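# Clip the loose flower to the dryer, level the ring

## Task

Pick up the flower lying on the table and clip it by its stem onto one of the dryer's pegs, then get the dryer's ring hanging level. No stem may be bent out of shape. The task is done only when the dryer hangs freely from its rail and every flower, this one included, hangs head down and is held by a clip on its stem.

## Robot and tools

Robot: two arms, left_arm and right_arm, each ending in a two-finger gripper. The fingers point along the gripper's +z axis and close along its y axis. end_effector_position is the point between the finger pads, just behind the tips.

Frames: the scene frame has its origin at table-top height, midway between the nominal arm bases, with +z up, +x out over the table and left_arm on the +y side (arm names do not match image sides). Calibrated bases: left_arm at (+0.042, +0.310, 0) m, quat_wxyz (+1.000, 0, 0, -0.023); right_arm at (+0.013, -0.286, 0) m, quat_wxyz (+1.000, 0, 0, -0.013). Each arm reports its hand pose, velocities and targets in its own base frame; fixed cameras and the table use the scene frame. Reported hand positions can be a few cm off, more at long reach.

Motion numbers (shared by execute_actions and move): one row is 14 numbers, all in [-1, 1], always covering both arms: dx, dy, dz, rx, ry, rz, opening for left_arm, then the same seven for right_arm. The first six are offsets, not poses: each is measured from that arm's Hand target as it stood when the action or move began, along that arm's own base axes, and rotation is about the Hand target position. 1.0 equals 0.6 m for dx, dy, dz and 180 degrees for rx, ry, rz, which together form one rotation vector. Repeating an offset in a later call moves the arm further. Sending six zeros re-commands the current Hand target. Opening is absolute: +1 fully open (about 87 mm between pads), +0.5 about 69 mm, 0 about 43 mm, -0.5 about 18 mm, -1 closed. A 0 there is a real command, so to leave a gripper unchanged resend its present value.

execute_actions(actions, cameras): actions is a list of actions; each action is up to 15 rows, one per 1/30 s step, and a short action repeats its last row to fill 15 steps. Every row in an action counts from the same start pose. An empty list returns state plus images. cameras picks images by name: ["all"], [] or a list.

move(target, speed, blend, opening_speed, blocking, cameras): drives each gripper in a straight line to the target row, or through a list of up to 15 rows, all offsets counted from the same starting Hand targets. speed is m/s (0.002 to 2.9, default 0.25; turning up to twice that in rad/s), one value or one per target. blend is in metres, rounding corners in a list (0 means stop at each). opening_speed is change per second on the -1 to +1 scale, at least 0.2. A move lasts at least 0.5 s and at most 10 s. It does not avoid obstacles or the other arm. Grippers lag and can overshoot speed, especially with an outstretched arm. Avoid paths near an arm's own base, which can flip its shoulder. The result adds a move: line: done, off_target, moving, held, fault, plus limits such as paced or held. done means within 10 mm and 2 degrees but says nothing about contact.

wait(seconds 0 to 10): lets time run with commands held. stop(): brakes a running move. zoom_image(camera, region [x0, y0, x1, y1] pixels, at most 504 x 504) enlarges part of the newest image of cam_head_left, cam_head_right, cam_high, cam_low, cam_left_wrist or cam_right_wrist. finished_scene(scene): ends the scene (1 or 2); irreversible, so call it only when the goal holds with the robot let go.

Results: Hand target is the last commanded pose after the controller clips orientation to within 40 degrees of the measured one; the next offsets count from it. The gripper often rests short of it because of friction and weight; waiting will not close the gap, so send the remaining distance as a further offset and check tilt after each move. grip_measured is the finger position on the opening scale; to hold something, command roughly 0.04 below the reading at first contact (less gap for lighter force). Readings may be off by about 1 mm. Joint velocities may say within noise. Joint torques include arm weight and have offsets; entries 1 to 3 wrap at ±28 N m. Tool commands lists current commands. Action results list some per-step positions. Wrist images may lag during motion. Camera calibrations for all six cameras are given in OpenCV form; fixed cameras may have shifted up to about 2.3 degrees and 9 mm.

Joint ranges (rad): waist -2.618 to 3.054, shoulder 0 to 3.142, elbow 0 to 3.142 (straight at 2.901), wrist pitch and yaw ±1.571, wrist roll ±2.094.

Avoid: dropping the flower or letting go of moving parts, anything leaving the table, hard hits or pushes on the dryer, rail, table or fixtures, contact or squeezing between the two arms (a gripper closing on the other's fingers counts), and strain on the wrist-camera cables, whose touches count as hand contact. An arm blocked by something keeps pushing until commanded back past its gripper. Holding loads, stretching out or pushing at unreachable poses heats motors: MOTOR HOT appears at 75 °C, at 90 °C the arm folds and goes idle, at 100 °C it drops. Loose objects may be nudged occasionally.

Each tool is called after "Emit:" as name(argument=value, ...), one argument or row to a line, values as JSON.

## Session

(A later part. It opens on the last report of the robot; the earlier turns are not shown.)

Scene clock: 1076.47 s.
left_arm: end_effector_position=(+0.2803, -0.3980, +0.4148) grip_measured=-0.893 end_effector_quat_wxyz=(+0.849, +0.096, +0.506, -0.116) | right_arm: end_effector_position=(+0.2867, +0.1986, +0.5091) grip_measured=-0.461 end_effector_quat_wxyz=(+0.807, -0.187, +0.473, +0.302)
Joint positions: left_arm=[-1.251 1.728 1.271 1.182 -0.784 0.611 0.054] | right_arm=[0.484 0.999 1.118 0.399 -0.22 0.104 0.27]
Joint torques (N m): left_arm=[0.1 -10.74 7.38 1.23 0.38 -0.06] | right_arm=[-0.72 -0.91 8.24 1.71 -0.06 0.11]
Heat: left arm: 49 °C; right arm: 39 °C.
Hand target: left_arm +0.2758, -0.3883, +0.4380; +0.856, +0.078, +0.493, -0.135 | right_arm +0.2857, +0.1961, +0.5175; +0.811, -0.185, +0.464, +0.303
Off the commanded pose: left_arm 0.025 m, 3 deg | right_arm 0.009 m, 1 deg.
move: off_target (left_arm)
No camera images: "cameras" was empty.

Emit:
wait(
  seconds=0,
  cameras=["cam_left_wrist","cam_right_wrist"],
)

Emit:
zoom_image(
  camera="cam_right_wrist",
  region=[385, 404, 505, 504],
)

Emit:
zoom_image(
  camera="cam_left_wrist",
  region=[330, 70, 510, 220],
)

Scene clock: 1077.37 s.
left_arm: end_effector_position=(+0.2803, -0.3980, +0.4148) grip_measured=-0.893 end_effector_quat_wxyz=(+0.849, +0.096, +0.506, -0.116) | right_arm: end_effector_position=(+0.2867, +0.1986, +0.5091) grip_measured=-0.461 end_effector_quat_wxyz=(+0.807, -0.187, +0.473, +0.302)
Joint positions: left_arm=[-1.251 1.728 1.271 1.182 -0.784 0.611 0.054] | right_arm=[0.484 0.999 1.118 0.399 -0.22 0.104 0.27]
Joint torques (N m): left_arm=[0.12 -10.74 7.38 1.23 0.38 -0.06] | right_arm=[-0.68 -0.88 8.31 1.74 -0.07 0.1]
Heat: left arm: 49 °C; right arm: 39 °C.
Hand target: left_arm +0.2758, -0.3883, +0.4380; +0.856, +0.078, +0.493, -0.135 | right_arm +0.2857, +0.1961, +0.5175; +0.811, -0.185, +0.464, +0.303
Tool commands: left_gripper/opening=-0.95 right_gripper/opening=-0.5
Off the commanded pose: left_arm 0.025 m, 3 deg | right_arm 0.009 m, 1 deg.
camera_calibration:
cam_left_wrist: T_world_to_cam=[[-0.266929, -0.963405, -0.024502, -0.296266], [-0.34415, 0.11904, -0.931338, 0.554549], [0.900172, -0.240169, -0.363331, -0.0485276], [0, 0, 0, 1]] pos_world=[0.155449, -0.363092, 0.491581]
cam_right_wrist: T_world_to_cam=[[0.683945, -0.729495, 0.00742224, -0.0521158], [-0.258652, -0.25199, -0.932524, 0.619064], [0.682142, 0.635876, -0.361033, 0.00506706], [0, 0, 0, 1]] pos_world=[0.19231, 0.114757, 0.579508]
Images, in order (width x height): cam_left_wrist 896x504, cam_right_wrist 896x504.

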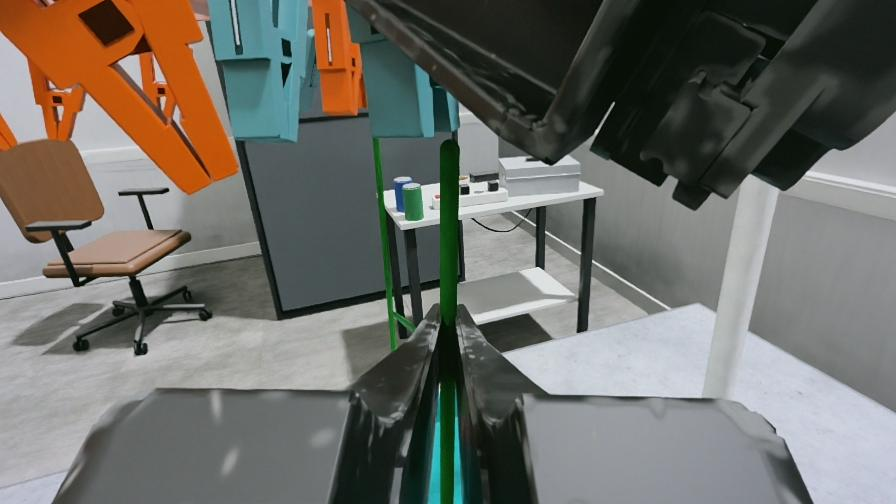

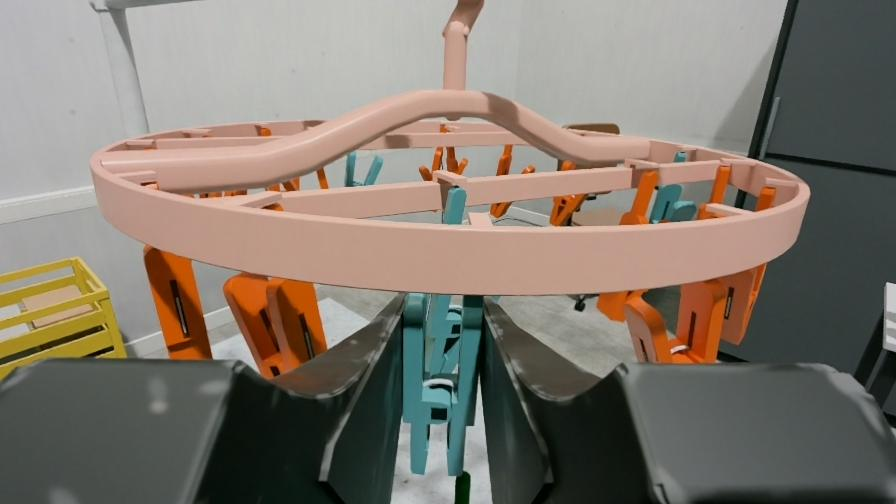

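Scaled by 4.200 from the camera's 896x504 image, which has a finer 1280x720 frame.

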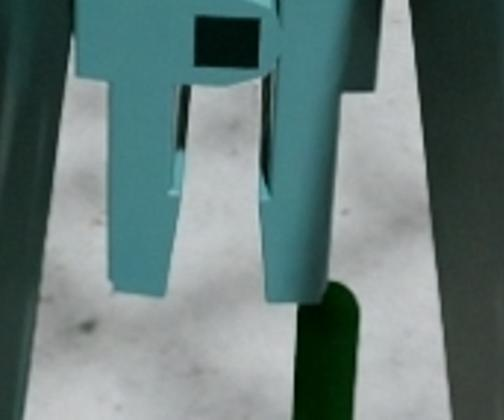

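Scaled by 2.800 from the camera's 896x504 image, which has a finer 1280x720 frame.

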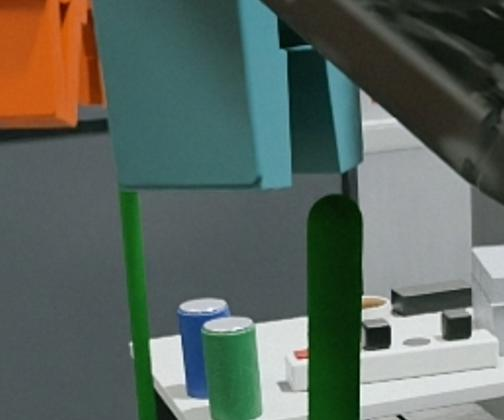

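Emit:
move(
  target=[
    [0,0,0,0,0,0,-0.95, 0,0,0.0067,0,0,0,-0.5],
    [0,0,0,0,0,0,-0.95, 0.0042,-0.0142,0.0067,0,0,0,-0.5],
  ],
  speed=0.03,
  cameras=["cam_left_wrist","cam_right_wrist"],
)

Emit:
zoom_image(
  camera="cam_right_wrist",
  region=[385, 404, 505, 504],
)

Emit:
zoom_image(
  camera="cam_left_wrist",
  region=[330, 70, 510, 220],
)

Scene clock: 1083.10 s.
left_arm: end_effector_position=(+0.2803, -0.3980, +0.4148) grip_measured=-0.893 end_effector_quat_wxyz=(+0.849, +0.096, +0.506, -0.116) | right_arm: end_effector_position=(+0.2896, +0.1905, +0.5113) grip_measured=-0.461 end_effector_quat_wxyz=(+0.806, -0.188, +0.474, +0.302)
Joint positions: left_arm=[-1.251 1.728 1.271 1.182 -0.784 0.611 0.054] | right_arm=[0.435 0.999 1.128 0.393 -0.263 0.13 0.27]
Joint torques (N m): left_arm=[0.12 -10.76 7.38 1.23 0.38 -0.06] | right_arm=[-0.81 -0.8 8.79 1.7 -0.06 0.1]
Heat: left arm: 49 °C; right arm: 40 °C.
Hand target: left_arm +0.2758, -0.3883, +0.4380; +0.856, +0.078, +0.493, -0.135 | right_arm +0.2883, +0.1876, +0.5215; +0.811, -0.185, +0.464, +0.303
Off the commanded pose: left_arm 0.026 m, 3 deg | right_arm 0.011 m, 1 deg.
move: off_target (left_arm, right_arm)
camera_calibration:
cam_left_wrist: T_world_to_cam=[[-0.266929, -0.963405, -0.024502, -0.296266], [-0.34415, 0.11904, -0.931338, 0.554549], [0.900172, -0.240169, -0.363331, -0.0485276], [0, 0, 0, 1]] pos_world=[0.155449, -0.363092, 0.491581]
cam_right_wrist: T_world_to_cam=[[0.684842, -0.728667, 0.00593435, -0.059626], [-0.260795, -0.252698, -0.931735, 0.620213], [0.680424, 0.636544, -0.363092, 0.0104012], [0, 0, 0, 1]] pos_world=[0.195506, 0.106658, 0.582004]
Images, in order (width x height): cam_left_wrist 896x504, cam_right_wrist 896x504.

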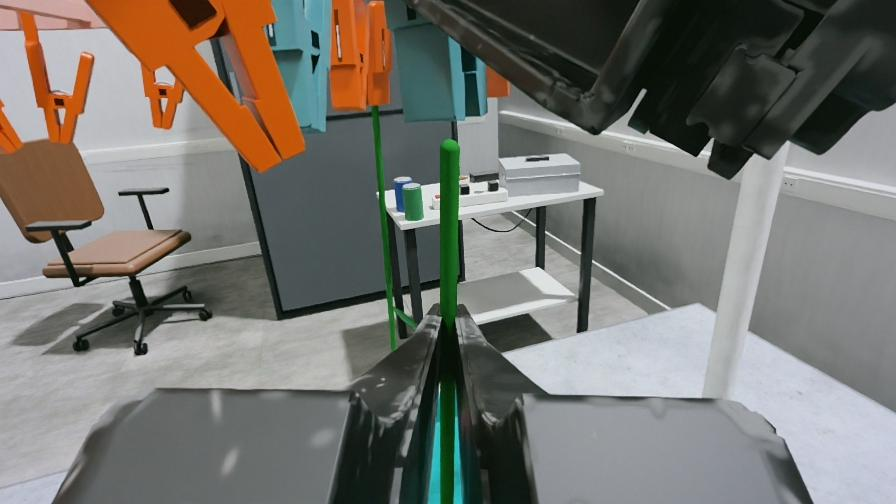

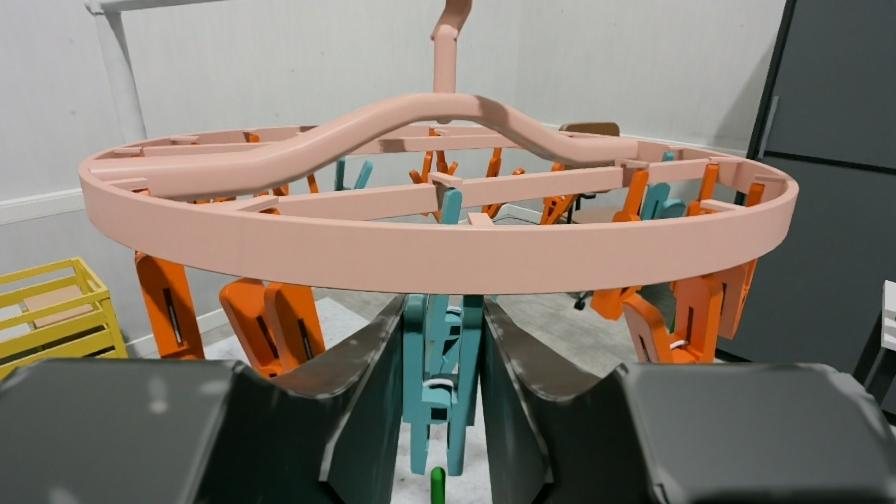

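Scaled by 4.200 from the camera's 896x504 image, which has a finer 1280x720 frame.

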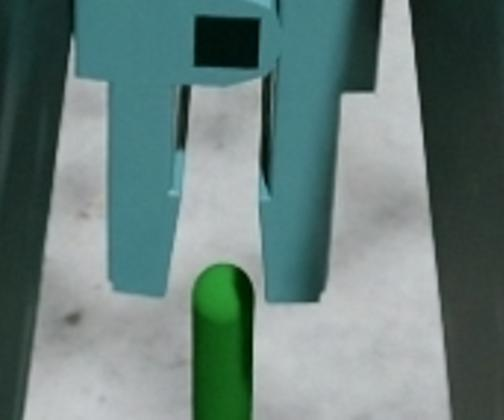

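Scaled by 2.800 from the camera's 896x504 image, which has a finer 1280x720 frame.

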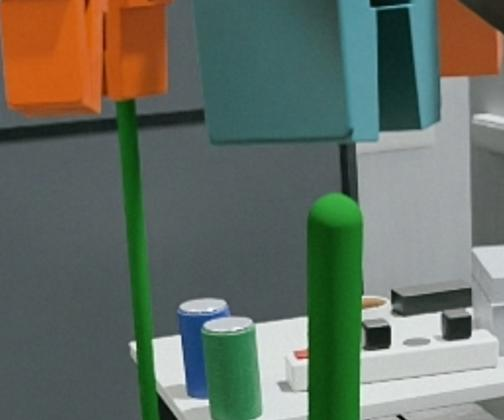

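Emit:
move(
  target=[-0.0007,0.0022,0.0298,-0.0130,-0.0042,0,-0.95, 0,0,0,0,0,0,-0.5],
  speed=0.03,
  cameras=["cam_left_wrist","cam_right_wrist"],
)

Emit:
zoom_image(
  camera="cam_right_wrist",
  region=[385, 404, 505, 504],
)

Emit:
zoom_image(
  camera="cam_left_wrist",
  region=[330, 70, 510, 220],
)

Scene clock: 1098.57 s.
left_arm: end_effector_position=(+0.2800, -0.3972, +0.4227) grip_measured=-0.893 end_effector_quat_wxyz=(+0.852, +0.089, +0.502, -0.120) | right_arm: end_effector_position=(+0.2895, +0.1906, +0.5113) grip_measured=-0.461 end_effector_quat_wxyz=(+0.806, -0.188, +0.474, +0.303)
Joint positions: left_arm=[-1.251 1.728 1.291 1.182 -0.784 0.611 0.054] | right_arm=[0.435 0.999 1.128 0.393 -0.263 0.131 0.27]
Joint torques (N m): left_arm=[0.08 -10.59 9.65 1.2 0.38 -0.06] | right_arm=[-0.79 -0.84 8.77 1.67 -0.04 0.1]
Heat: left arm: 51 °C; right arm: 40 °C.
Hand target: left_arm +0.2754, -0.3869, +0.4560; +0.861, +0.061, +0.484, -0.145 | right_arm +0.2883, +0.1876, +0.5215; +0.811, -0.185, +0.464, +0.303
Off the commanded pose: left_arm 0.035 m, 5 deg | right_arm 0.011 m, 1 deg.
move: off_target (left_arm, right_arm)
camera_calibration:
cam_left_wrist: T_world_to_cam=[[-0.266808, -0.963714, -0.00834015, -0.30233], [-0.338455, 0.101798, -0.93546, 0.554994], [0.902365, -0.246766, -0.353334, -0.05271], [0, 0, 0, 1]] pos_world=[0.15474, -0.360864, 0.498029]
cam_right_wrist: T_world_to_cam=[[0.685377, -0.728167, 0.00548533, -0.0595208], [-0.260901, -0.252588, -0.931735, 0.620222], [0.679844, 0.637159, -0.363098, 0.0104524], [0, 0, 0, 1]] pos_world=[0.195505, 0.10666, 0.582004]
Images, in order (width x height): cam_left_wrist 896x504, cam_right_wrist 896x504.

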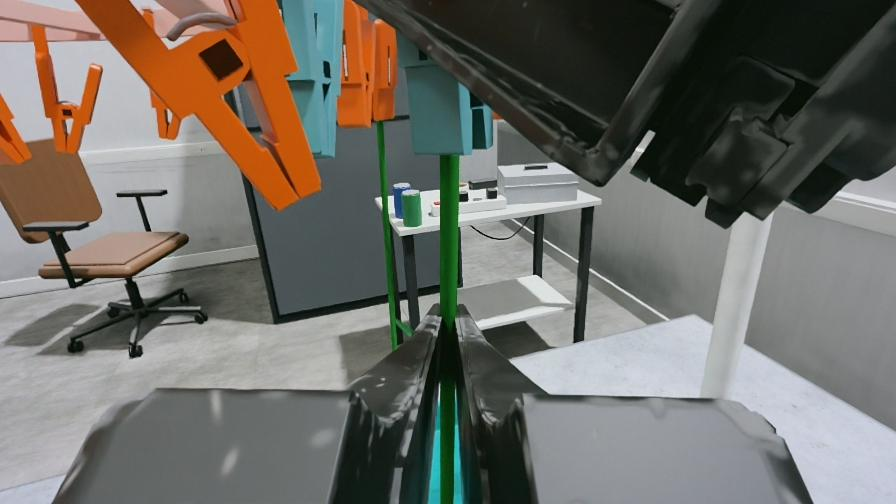

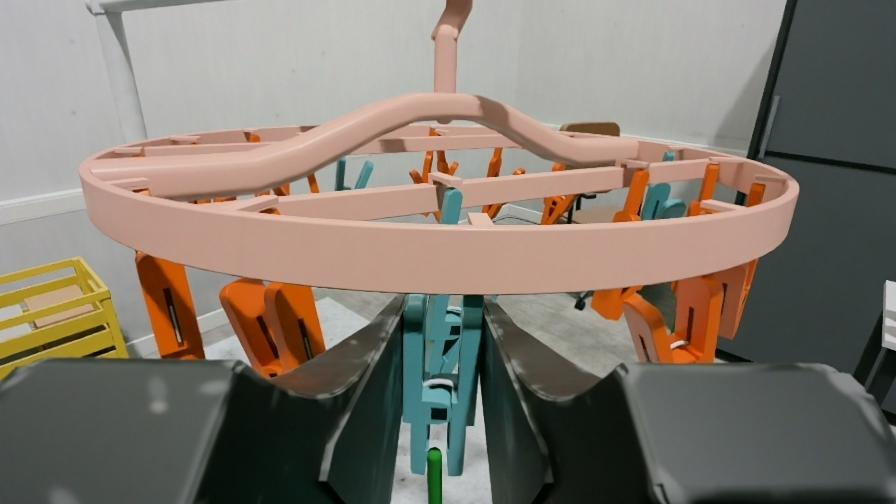

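Scaled by 4.200 from the camera's 896x504 image, which has a finer 1280x720 frame.

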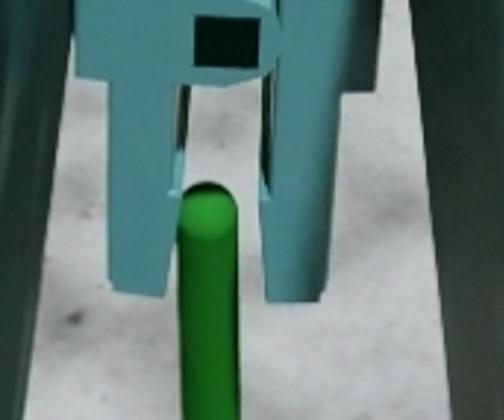

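Scaled by 2.800 from the camera's 896x504 image, which has a finer 1280x720 frame.

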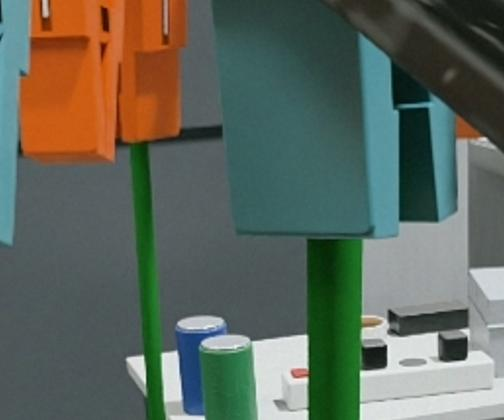

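Emit:
move(
  target=[0.0006,-0.0019,0.0092,0,0,0,-0.95, 0,0,0,0,0,0,-0.5],
  speed=0.02,
  cameras=["cam_left_wrist","cam_right_wrist"],
)

Emit:
zoom_image(
  camera="cam_right_wrist",
  region=[385, 404, 505, 504],
)

Emit:
zoom_image(
  camera="cam_left_wrist",
  region=[330, 70, 510, 220],
)

Scene clock: 1102.83 s.
left_arm: end_effector_position=(+0.2802, -0.3977, +0.4296) grip_measured=-0.893 end_effector_quat_wxyz=(+0.852, +0.086, +0.501, -0.122) | right_arm: end_effector_position=(+0.2893, +0.1909, +0.5113) grip_measured=-0.461 end_effector_quat_wxyz=(+0.805, -0.188, +0.473, +0.303)
Joint positions: left_arm=[-1.251 1.728 1.315 1.164 -0.784 0.611 0.054] | right_arm=[0.435 0.999 1.128 0.393 -0.265 0.132 0.27]
Joint torques (N m): left_arm=[0.05 -10.39 9.73 1.14 0.38 -0.06] | right_arm=[-0.76 -0.84 8.72 1.69 -0.01 0.07]
Heat: left arm: 52 °C; right arm: 40 °C.
Hand target: left_arm +0.2758, -0.3881, +0.4614; +0.861, +0.061, +0.484, -0.145 | right_arm +0.2883, +0.1876, +0.5214; +0.811, -0.185, +0.464, +0.303
Off the commanded pose: left_arm 0.034 m, 4 deg | right_arm 0.011 m, 1 deg.
move: off_target (left_arm, right_arm)
camera_calibration:
cam_left_wrist: T_world_to_cam=[[-0.266822, -0.96374, -0.00327175, -0.304833], [-0.33673, 0.0964071, -0.936653, 0.559447], [0.903006, -0.248818, -0.350244, -0.0528131], [0, 0, 0, 1]] pos_world=[0.154737, -0.360855, 0.504513]
cam_right_wrist: T_world_to_cam=[[0.686825, -0.726801, 0.00567495, -0.0599841], [-0.260479, -0.253426, -0.931625, 0.62019], [0.678544, 0.638385, -0.363375, 0.0106738], [0, 0, 0, 1]] pos_world=[0.195502, 0.106762, 0.582003]
Images, in order (width x height): cam_left_wrist 896x504, cam_right_wrist 896x504.

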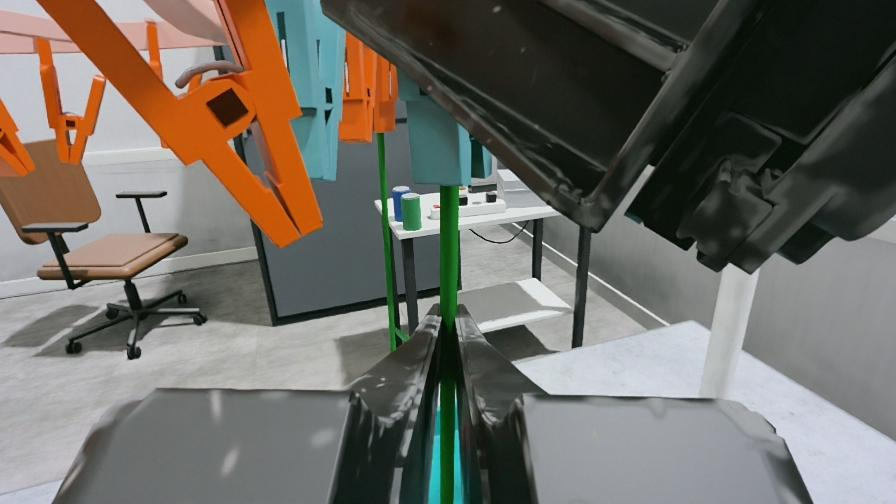

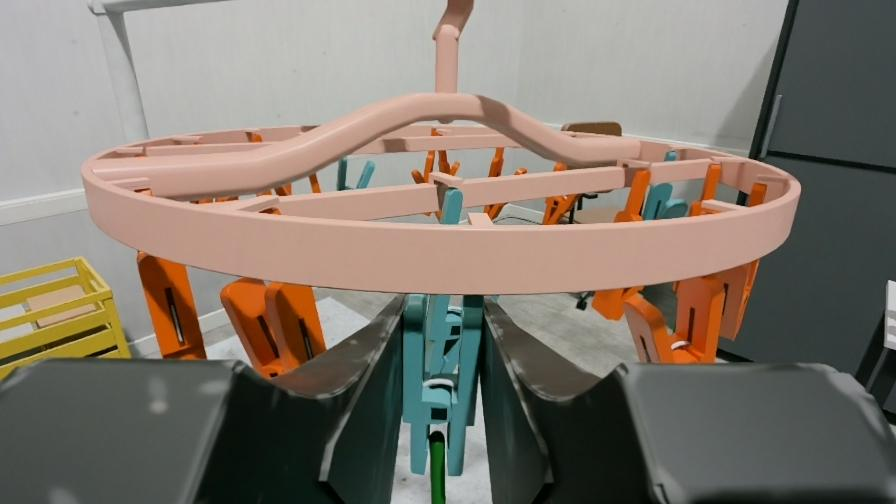

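Scaled by 4.200 from the camera's 896x504 image, which has a finer 1280x720 frame.

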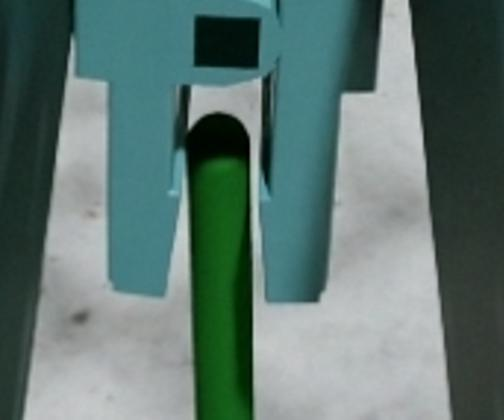

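Scaled by 2.800 from the camera's 896x504 image, which has a finer 1280x720 frame.

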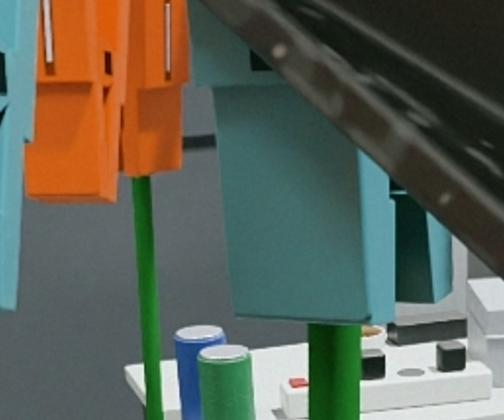

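Emit:
move(
  target=[
    [0,0,0,0,0,0,-0.95, 0,0,0,0,0,0,-0.1],
    [0,0,0,0,0,0,-0.95, -0.08,-0.075,0.02,0,0,0,-0.1],
  ],
  speed=[0.05, 0.1],
  opening_speed=0.35,
  cameras=["cam_left_wrist","cam_right_wrist"],
)

Emit:
zoom_image(
  camera="cam_right_wrist",
  region=[385, 254, 585, 454],
)

Emit:
zoom_image(
  camera="cam_left_wrist",
  region=[330, 70, 580, 270],
)

Scene clock: 1109.80 s.
left_arm: end_effector_position=(+0.2802, -0.3977, +0.4295) grip_measured=-0.893 end_effector_quat_wxyz=(+0.852, +0.086, +0.501, -0.122) | right_arm: end_effector_position=(+0.2435, +0.1439, +0.5275) grip_measured=-0.100 end_effector_quat_wxyz=(+0.809, -0.184, +0.470, +0.302)
Joint positions: left_arm=[-1.251 1.728 1.315 1.164 -0.784 0.611 0.054] | right_arm=[0.246 0.82 1.128 0.259 -0.418 0.237 0.45]
Joint torques (N m): left_arm=[0.06 -10.39 9.73 1.14 0.38 -0.06] | right_arm=[-0.61 0.75 7.35 1.55 -0.01 0.07]
Heat: left arm: 53 °C; right arm: 40 °C.
Hand target: left_arm +0.2758, -0.3881, +0.4614; +0.861, +0.061, +0.484, -0.145 | right_arm +0.2405, +0.1426, +0.5333; +0.811, -0.185, +0.464, +0.303
Off the commanded pose: left_arm 0.034 m, 4 deg | right_arm 0.007 m, 1 deg.
move: off_target (left_arm)
camera_calibration:
cam_left_wrist: T_world_to_cam=[[-0.266816, -0.963741, -0.00352584, -0.304802], [-0.336843, 0.096683, -0.936584, 0.55954], [0.902965, -0.248708, -0.350426, -0.0527], [0, 0, 0, 1]] pos_world=[0.154737, -0.360955, 0.504514]
cam_right_wrist: T_world_to_cam=[[0.682144, -0.731208, 0.00368412, -0.0599453], [-0.255749, -0.243302, -0.935626, 0.610977], [0.685034, 0.63729, -0.352973, 0.0706989], [0, 0, 0, 1]] pos_world=[0.148717, 0.0597638, 0.596822]
Images, in order (width x height): cam_left_wrist 896x504, cam_right_wrist 896x504.

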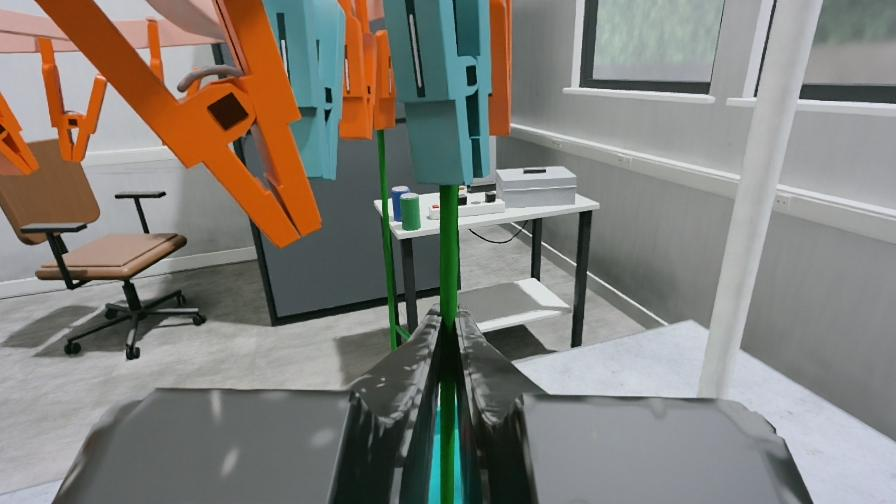

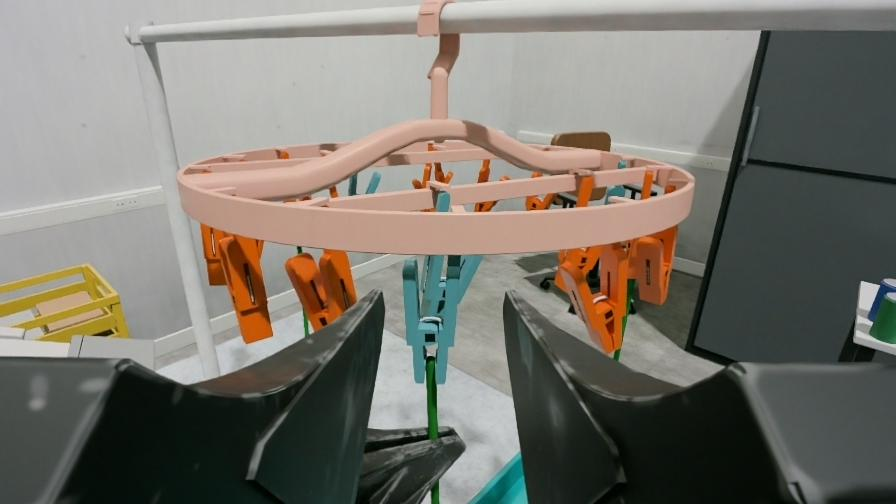

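Scaled by 2.520 from the camera's 896x504 image, which has a finer 1280x720 frame.

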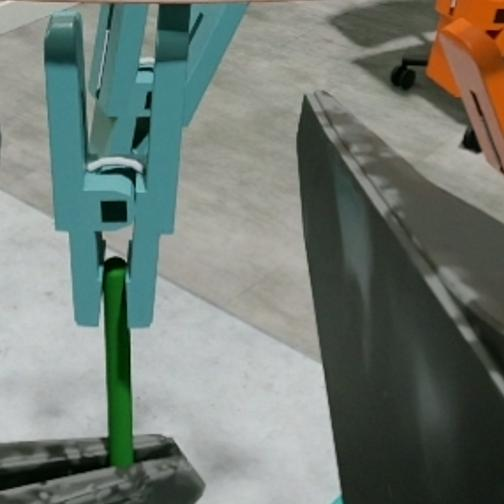

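Scaled by 2.016 from the camera's 896x504 image, which has a finer 1280x720 frame.

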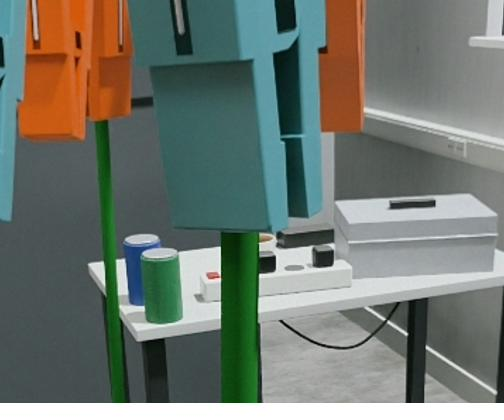

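Emit:
move(
  target=[
    [0,0,0,0,0,0,-0.35, 0,0,0,0,0,0,-0.1],
    [-0.133,0.045,-0.04,0,0,0,-0.35, -0.03,-0.03,0,0,0,0,-0.1],
  ],
  speed=[0.05, 0.08],
  opening_speed=0.3,
  cameras=["cam_left_wrist","cam_right_wrist","cam_head_left"],
)

Scene clock: 1115.63 s.
left_arm: end_effector_position=(+0.1995, -0.3768, +0.4259) grip_measured=-0.350 end_effector_quat_wxyz=(+0.858, +0.086, +0.488, -0.135) | right_arm: end_effector_position=(+0.2238, +0.1253, +0.5338) grip_measured=-0.100 end_effector_quat_wxyz=(+0.811, -0.184, +0.466, +0.303)
Joint positions: left_arm=[-1.458 1.633 1.134 1.444 -0.89 0.84 0.325] | right_arm=[0.106 0.758 1.128 0.249 -0.535 0.329 0.45]
Joint torques (N m): left_arm=[-0.7 -9.21 5.15 1.25 0.14 0.19] | right_arm=[-0.65 0.88 5.15 1.49 0.02 0.08]
Heat: left arm: 54 °C; right arm: 40 °C.
Hand target: left_arm +0.1961, -0.3611, +0.4373; +0.861, +0.061, +0.484, -0.145 | right_arm +0.2224, +0.1246, +0.5334; +0.811, -0.185, +0.464, +0.303
Off the commanded pose: left_arm 0.020 m, 3 deg | right_arm 0.002 m, 0 deg.
move: off_target (left_arm)
camera_calibration:
cam_left_wrist: T_world_to_cam=[[-0.289101, -0.957276, 0.00661932, -0.303568], [-0.309449, 0.0869069, -0.946936, 0.522263], [0.905904, -0.275808, -0.321353, 0.000778965], [0, 0, 0, 1]] pos_world=[0.0731463, -0.335772, 0.496809]
cam_right_wrist: T_world_to_cam=[[0.683116, -0.730279, 0.00677629, -0.0621758], [-0.247123, -0.239874, -0.938824, 0.606631], [0.687229, 0.639651, -0.34433, 0.092925], [0, 0, 0, 1]] pos_world=[0.128525, 0.0406698, 0.601938]
Images, in order (width x height): cam_head_left 504x504, cam_left_wrist 896x504, cam_right_wrist 896x504.

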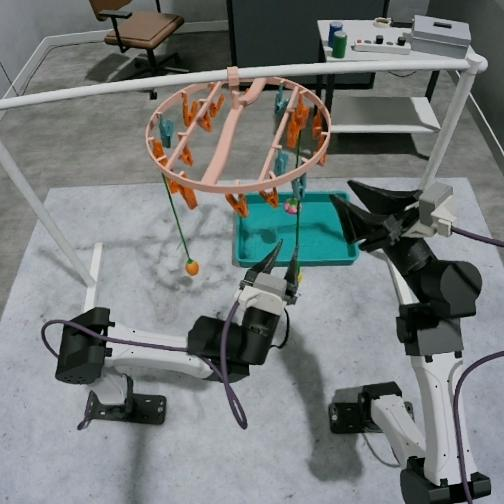

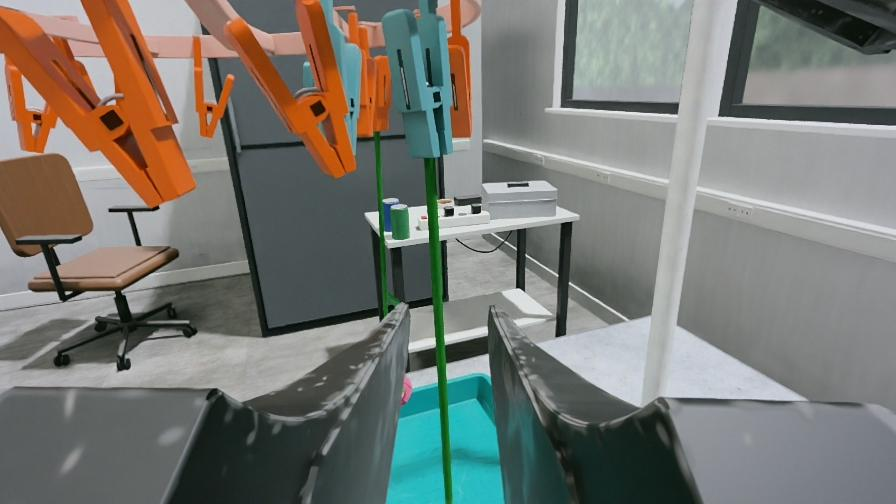

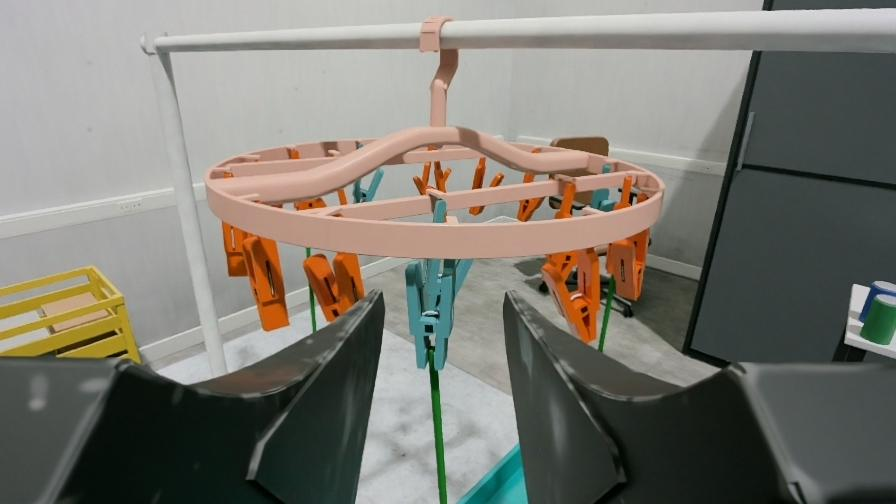

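Emit:
move(
  target=[-0.0185,0.468,-0.162,0,0,0,-0.35, 0,0,0,0,0,0,-0.1],
  speed=0.25,
  cameras=["cam_head_left","cam_low","cam_right_wrist","cam_high"],
)

Emit:
zoom_image(
  camera="cam_right_wrist",
  region=[190, 0, 690, 400],
)

Emit:
zoom_image(
  camera="cam_low",
  region=[0, 0, 400, 300],
)

Scene clock: 1122.90 s.
left_arm: end_effector_position=(+0.1904, -0.0853, +0.3234) grip_measured=-0.350 end_effector_quat_wxyz=(+0.854, +0.072, +0.499, -0.129) | right_arm: end_effector_position=(+0.2238, +0.1253, +0.5338) grip_measured=-0.100 end_effector_quat_wxyz=(+0.811, -0.184, +0.466, +0.303)
Joint positions: left_arm=[-0.958 0.022 0.238 0.406 -0.567 0.36 0.325] | right_arm=[0.106 0.758 1.128 0.249 -0.535 0.329 0.45]
Joint torques (N m): left_arm=[0.73 2.21 9.18 1.34 0.34 -0.1] | right_arm=[-0.57 0.91 5.18 1.48 0.01 0.08]
Heat: left arm: 53 °C; right arm: 39 °C.
Hand target: left_arm +0.1850, -0.0803, +0.3402; +0.861, +0.061, +0.484, -0.145 | right_arm +0.2224, +0.1246, +0.5334; +0.811, -0.185, +0.464, +0.303
Off the commanded pose: left_arm 0.018 m, 3 deg | right_arm 0.002 m, 0 deg.
move: off_target (left_arm)
camera_calibration:
cam_right_wrist: T_world_to_cam=[[0.683116, -0.730279, 0.00677629, -0.0621758], [-0.247123, -0.239874, -0.938824, 0.606631], [0.687229, 0.639651, -0.34433, 0.092925], [0, 0, 0, 1]] pos_world=[0.128525, 0.0406698, 0.601938]
Images, in order (width x height): cam_head_left 504x504, cam_high 504x504, cam_low 504x504, cam_right_wrist 896x504.

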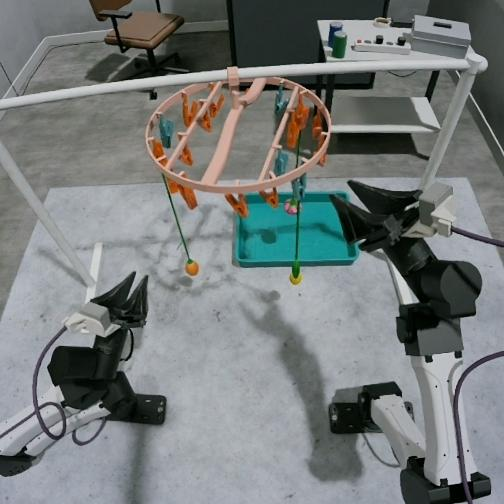

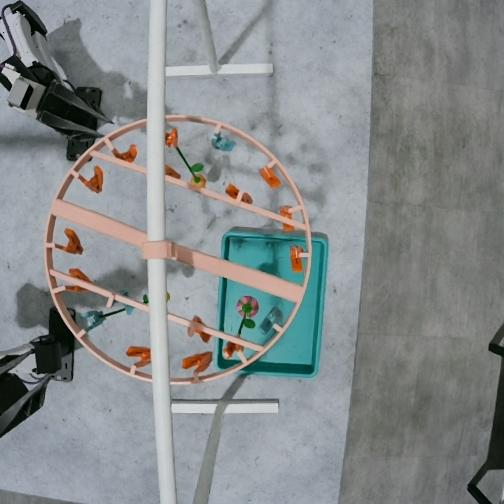

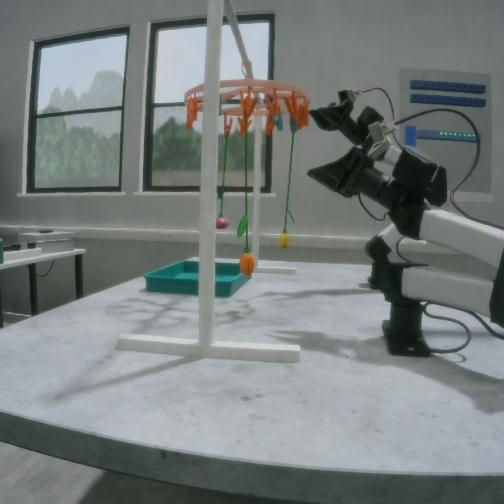

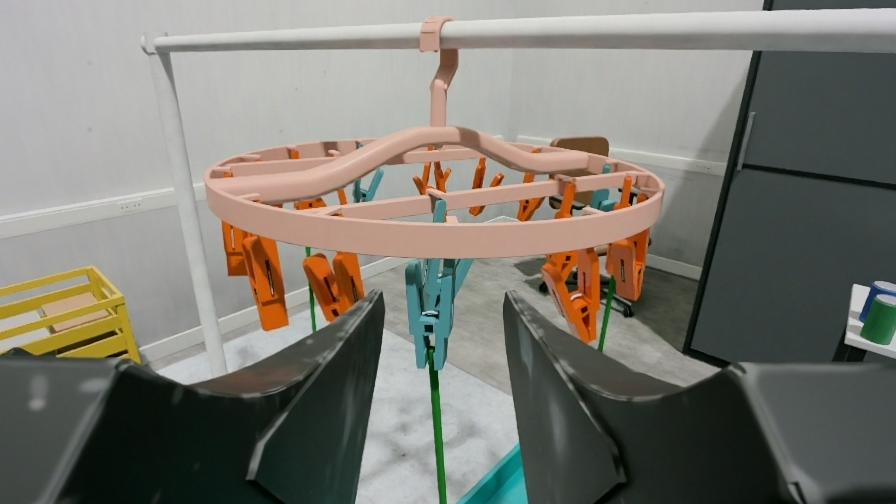

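Scaled by 1.008 from the camera's 896x504 image, which has a finer 1280x720 frame.

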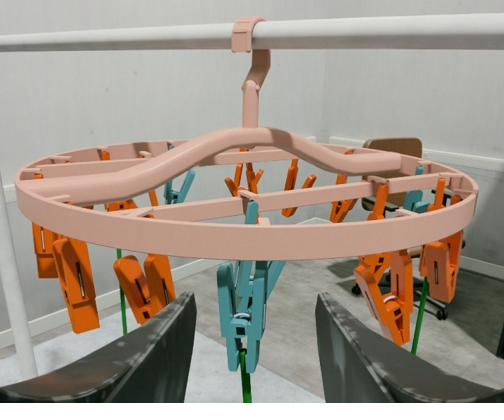

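Scaled by 1.260 from the camera's 504x504 image, which has a finer 720x720 frame.

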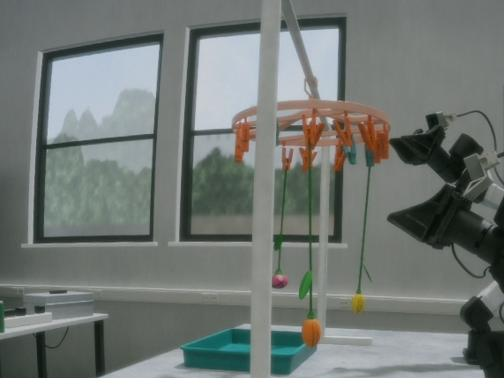

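Emit:
zoom_image(
  camera="cam_low",
  region=[175, 60, 325, 150],
)

Emit:
zoom_image(
  camera="cam_right_wrist",
  region=[190, 100, 440, 280],
)

Emit:
zoom_image(
  camera="cam_right_wrist",
  region=[430, 100, 680, 280],
)

Scaled by 3.360 from the camera's 504x504 image, which has a finer 720x720 frame.

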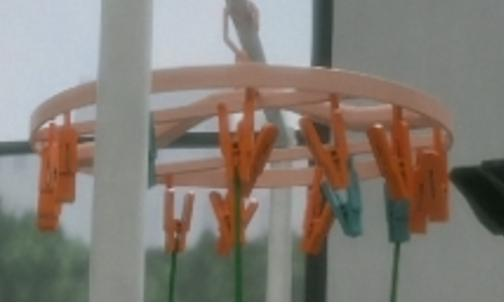

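Scaled by 2.016 from the camera's 896x504 image, which has a finer 1280x720 frame.

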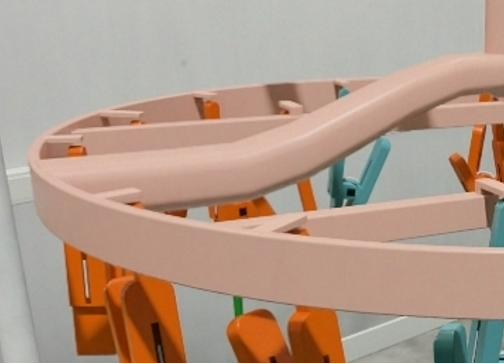

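Scaled by 2.016 from the camera's 896x504 image, which has a finer 1280x720 frame.

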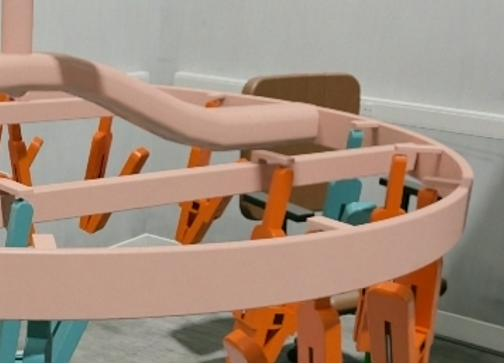

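Emit:
zoom_image(
  camera="cam_low",
  region=[178, 78, 228, 128],
)

Emit:
zoom_image(
  camera="cam_low",
  region=[272, 70, 322, 120],
)

Scaled by 10.080 from the camera's 504x504 image, which has a finer 720x720 frame.

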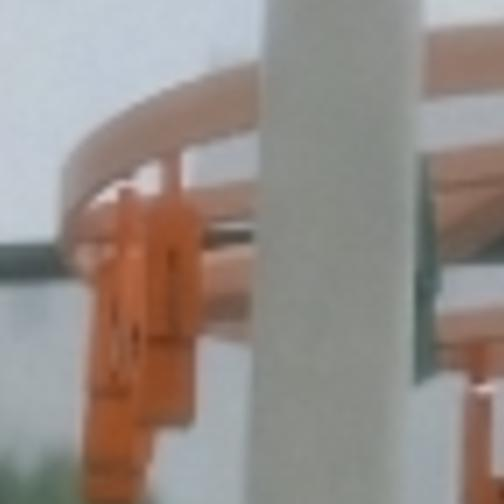

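Scaled by 10.080 from the camera's 504x504 image, which has a finer 720x720 frame.

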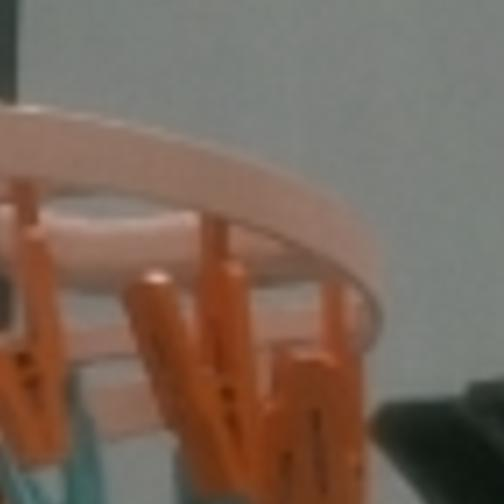

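Emit:
zoom_image(
  camera="cam_low",
  region=[185, 0, 245, 60],
)

Emit:
zoom_image(
  camera="cam_low",
  region=[175, 270, 245, 340],
)

Emit:
zoom_image(
  camera="cam_low",
  region=[225, 110, 285, 280],
)

Scaled by 8.400 from the camera's 504x504 image, which has a finer 720x720 frame.

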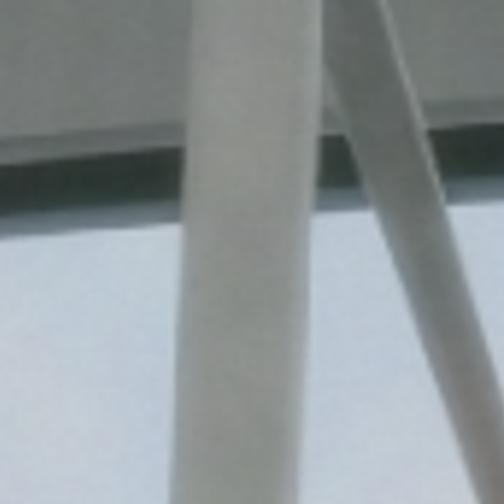

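Scaled by 7.200 from the camera's 504x504 image, which has a finer 720x720 frame.

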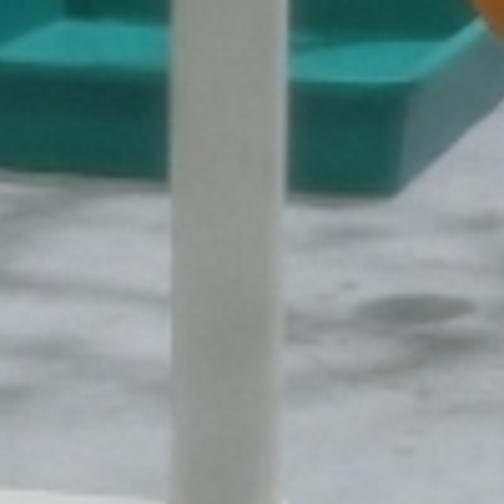

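Scaled by 2.965 from the camera's 504x504 image, which has a finer 720x720 frame.

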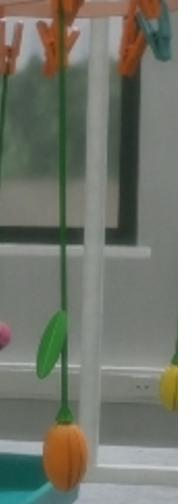

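Emit:
zoom_image(
  camera="cam_low",
  region=[238, 125, 288, 175],
)

Emit:
zoom_image(
  camera="cam_low",
  region=[238, 222, 288, 272],
)

Scaled by 10.080 from the camera's 504x504 image, which has a finer 720x720 frame.

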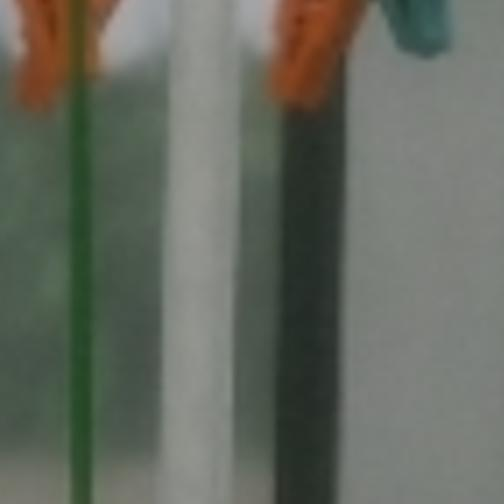

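Scaled by 10.080 from the camera's 504x504 image, which has a finer 720x720 frame.

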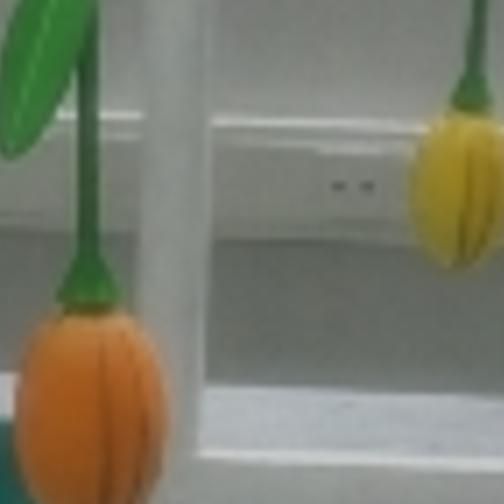

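Emit:
execute_actions(
  actions=[],
  cameras=["cam_head_left","cam_head_right","cam_right_wrist"],
)

Emit:
zoom_image(
  camera="cam_head_left",
  region=[140, 70, 240, 200],
)

Emit:
zoom_image(
  camera="cam_head_left",
  region=[240, 70, 340, 200],
)

Emit:
zoom_image(
  camera="cam_right_wrist",
  region=[120, 20, 240, 400],
)

Scene clock: 1158.53 s.
left_arm: end_effector_position=(+0.1904, -0.0854, +0.3233) grip_measured=-0.350 end_effector_quat_wxyz=(+0.854, +0.072, +0.499, -0.129) | right_arm: end_effector_position=(+0.2238, +0.1253, +0.5338) grip_measured=-0.100 end_effector_quat_wxyz=(+0.811, -0.184, +0.466, +0.303)
Joint positions: left_arm=[-0.958 0.022 0.238 0.405 -0.566 0.36 0.325] | right_arm=[0.106 0.758 1.128 0.249 -0.535 0.329 0.45]
Joint velocities: within noise
Joint torques (N m): left_arm=[0.73 2.22 9.2 1.37 0.34 -0.1] | right_arm=[-0.62 0.88 5.11 1.49 0.01 0.08]
Heat: left arm: 49 °C; right arm: 38 °C.
Hand target: left_arm +0.1850, -0.0803, +0.3402; +0.861, +0.061, +0.484, -0.145 | right_arm +0.2224, +0.1246, +0.5334; +0.811, -0.185, +0.464, +0.303
Tool commands: left_gripper/opening=-0.35 right_gripper/opening=-0.1
Off the commanded pose: left_arm 0.018 m, 3 deg | right_arm 0.002 m, 0 deg.
camera_calibration:
cam_right_wrist: T_world_to_cam=[[0.683116, -0.730279, 0.00677629, -0.0621758], [-0.247123, -0.239874, -0.938824, 0.606631], [0.687229, 0.639651, -0.34433, 0.092925], [0, 0, 0, 1]] pos_world=[0.128525, 0.0406698, 0.601938]
Images, in order (width x height): cam_head_left 504x504, cam_head_right 504x504, cam_right_wrist 896x504.

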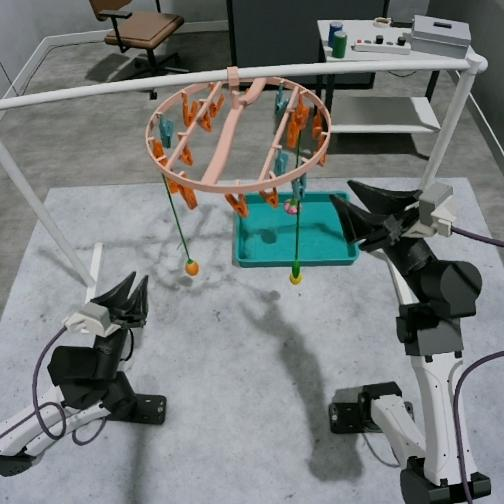

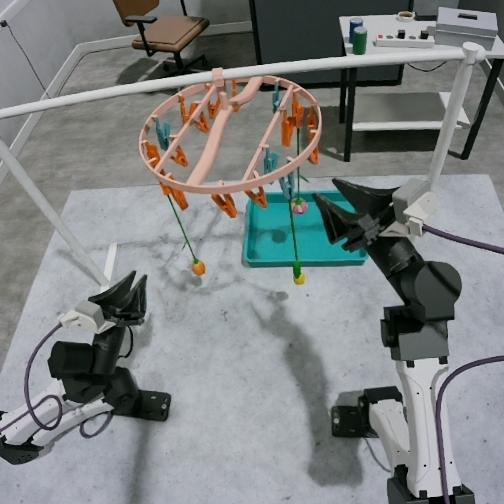

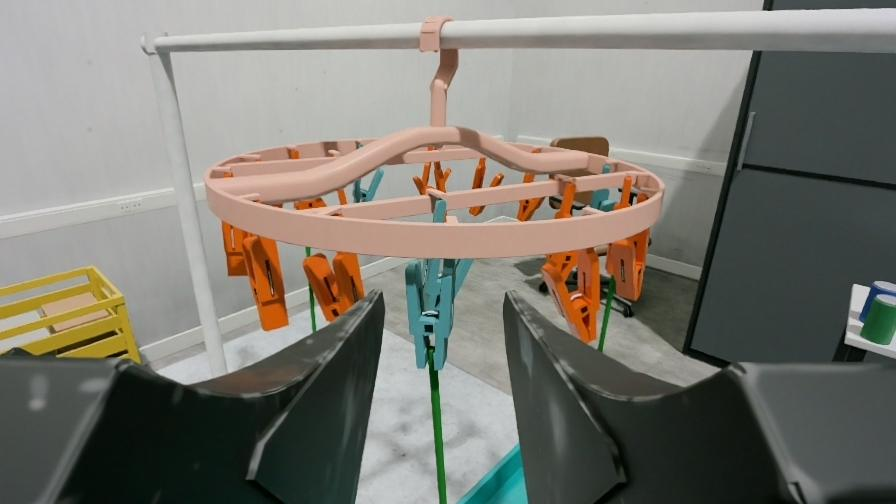

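Scaled by 3.877 from the camera's 504x504 image, which has a finer 720x720 frame.

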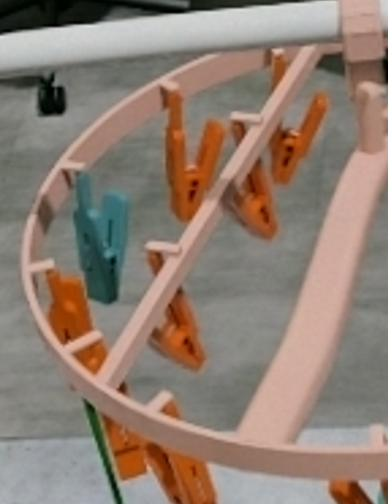

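Scaled by 3.877 from the camera's 504x504 image, which has a finer 720x720 frame.

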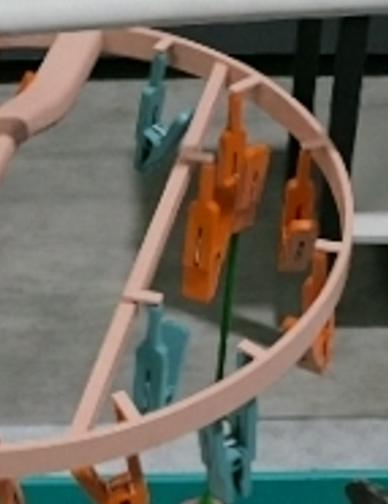

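Scaled by 1.326 from the camera's 896x504 image, which has a finer 1280x720 frame.

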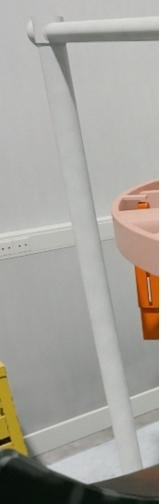

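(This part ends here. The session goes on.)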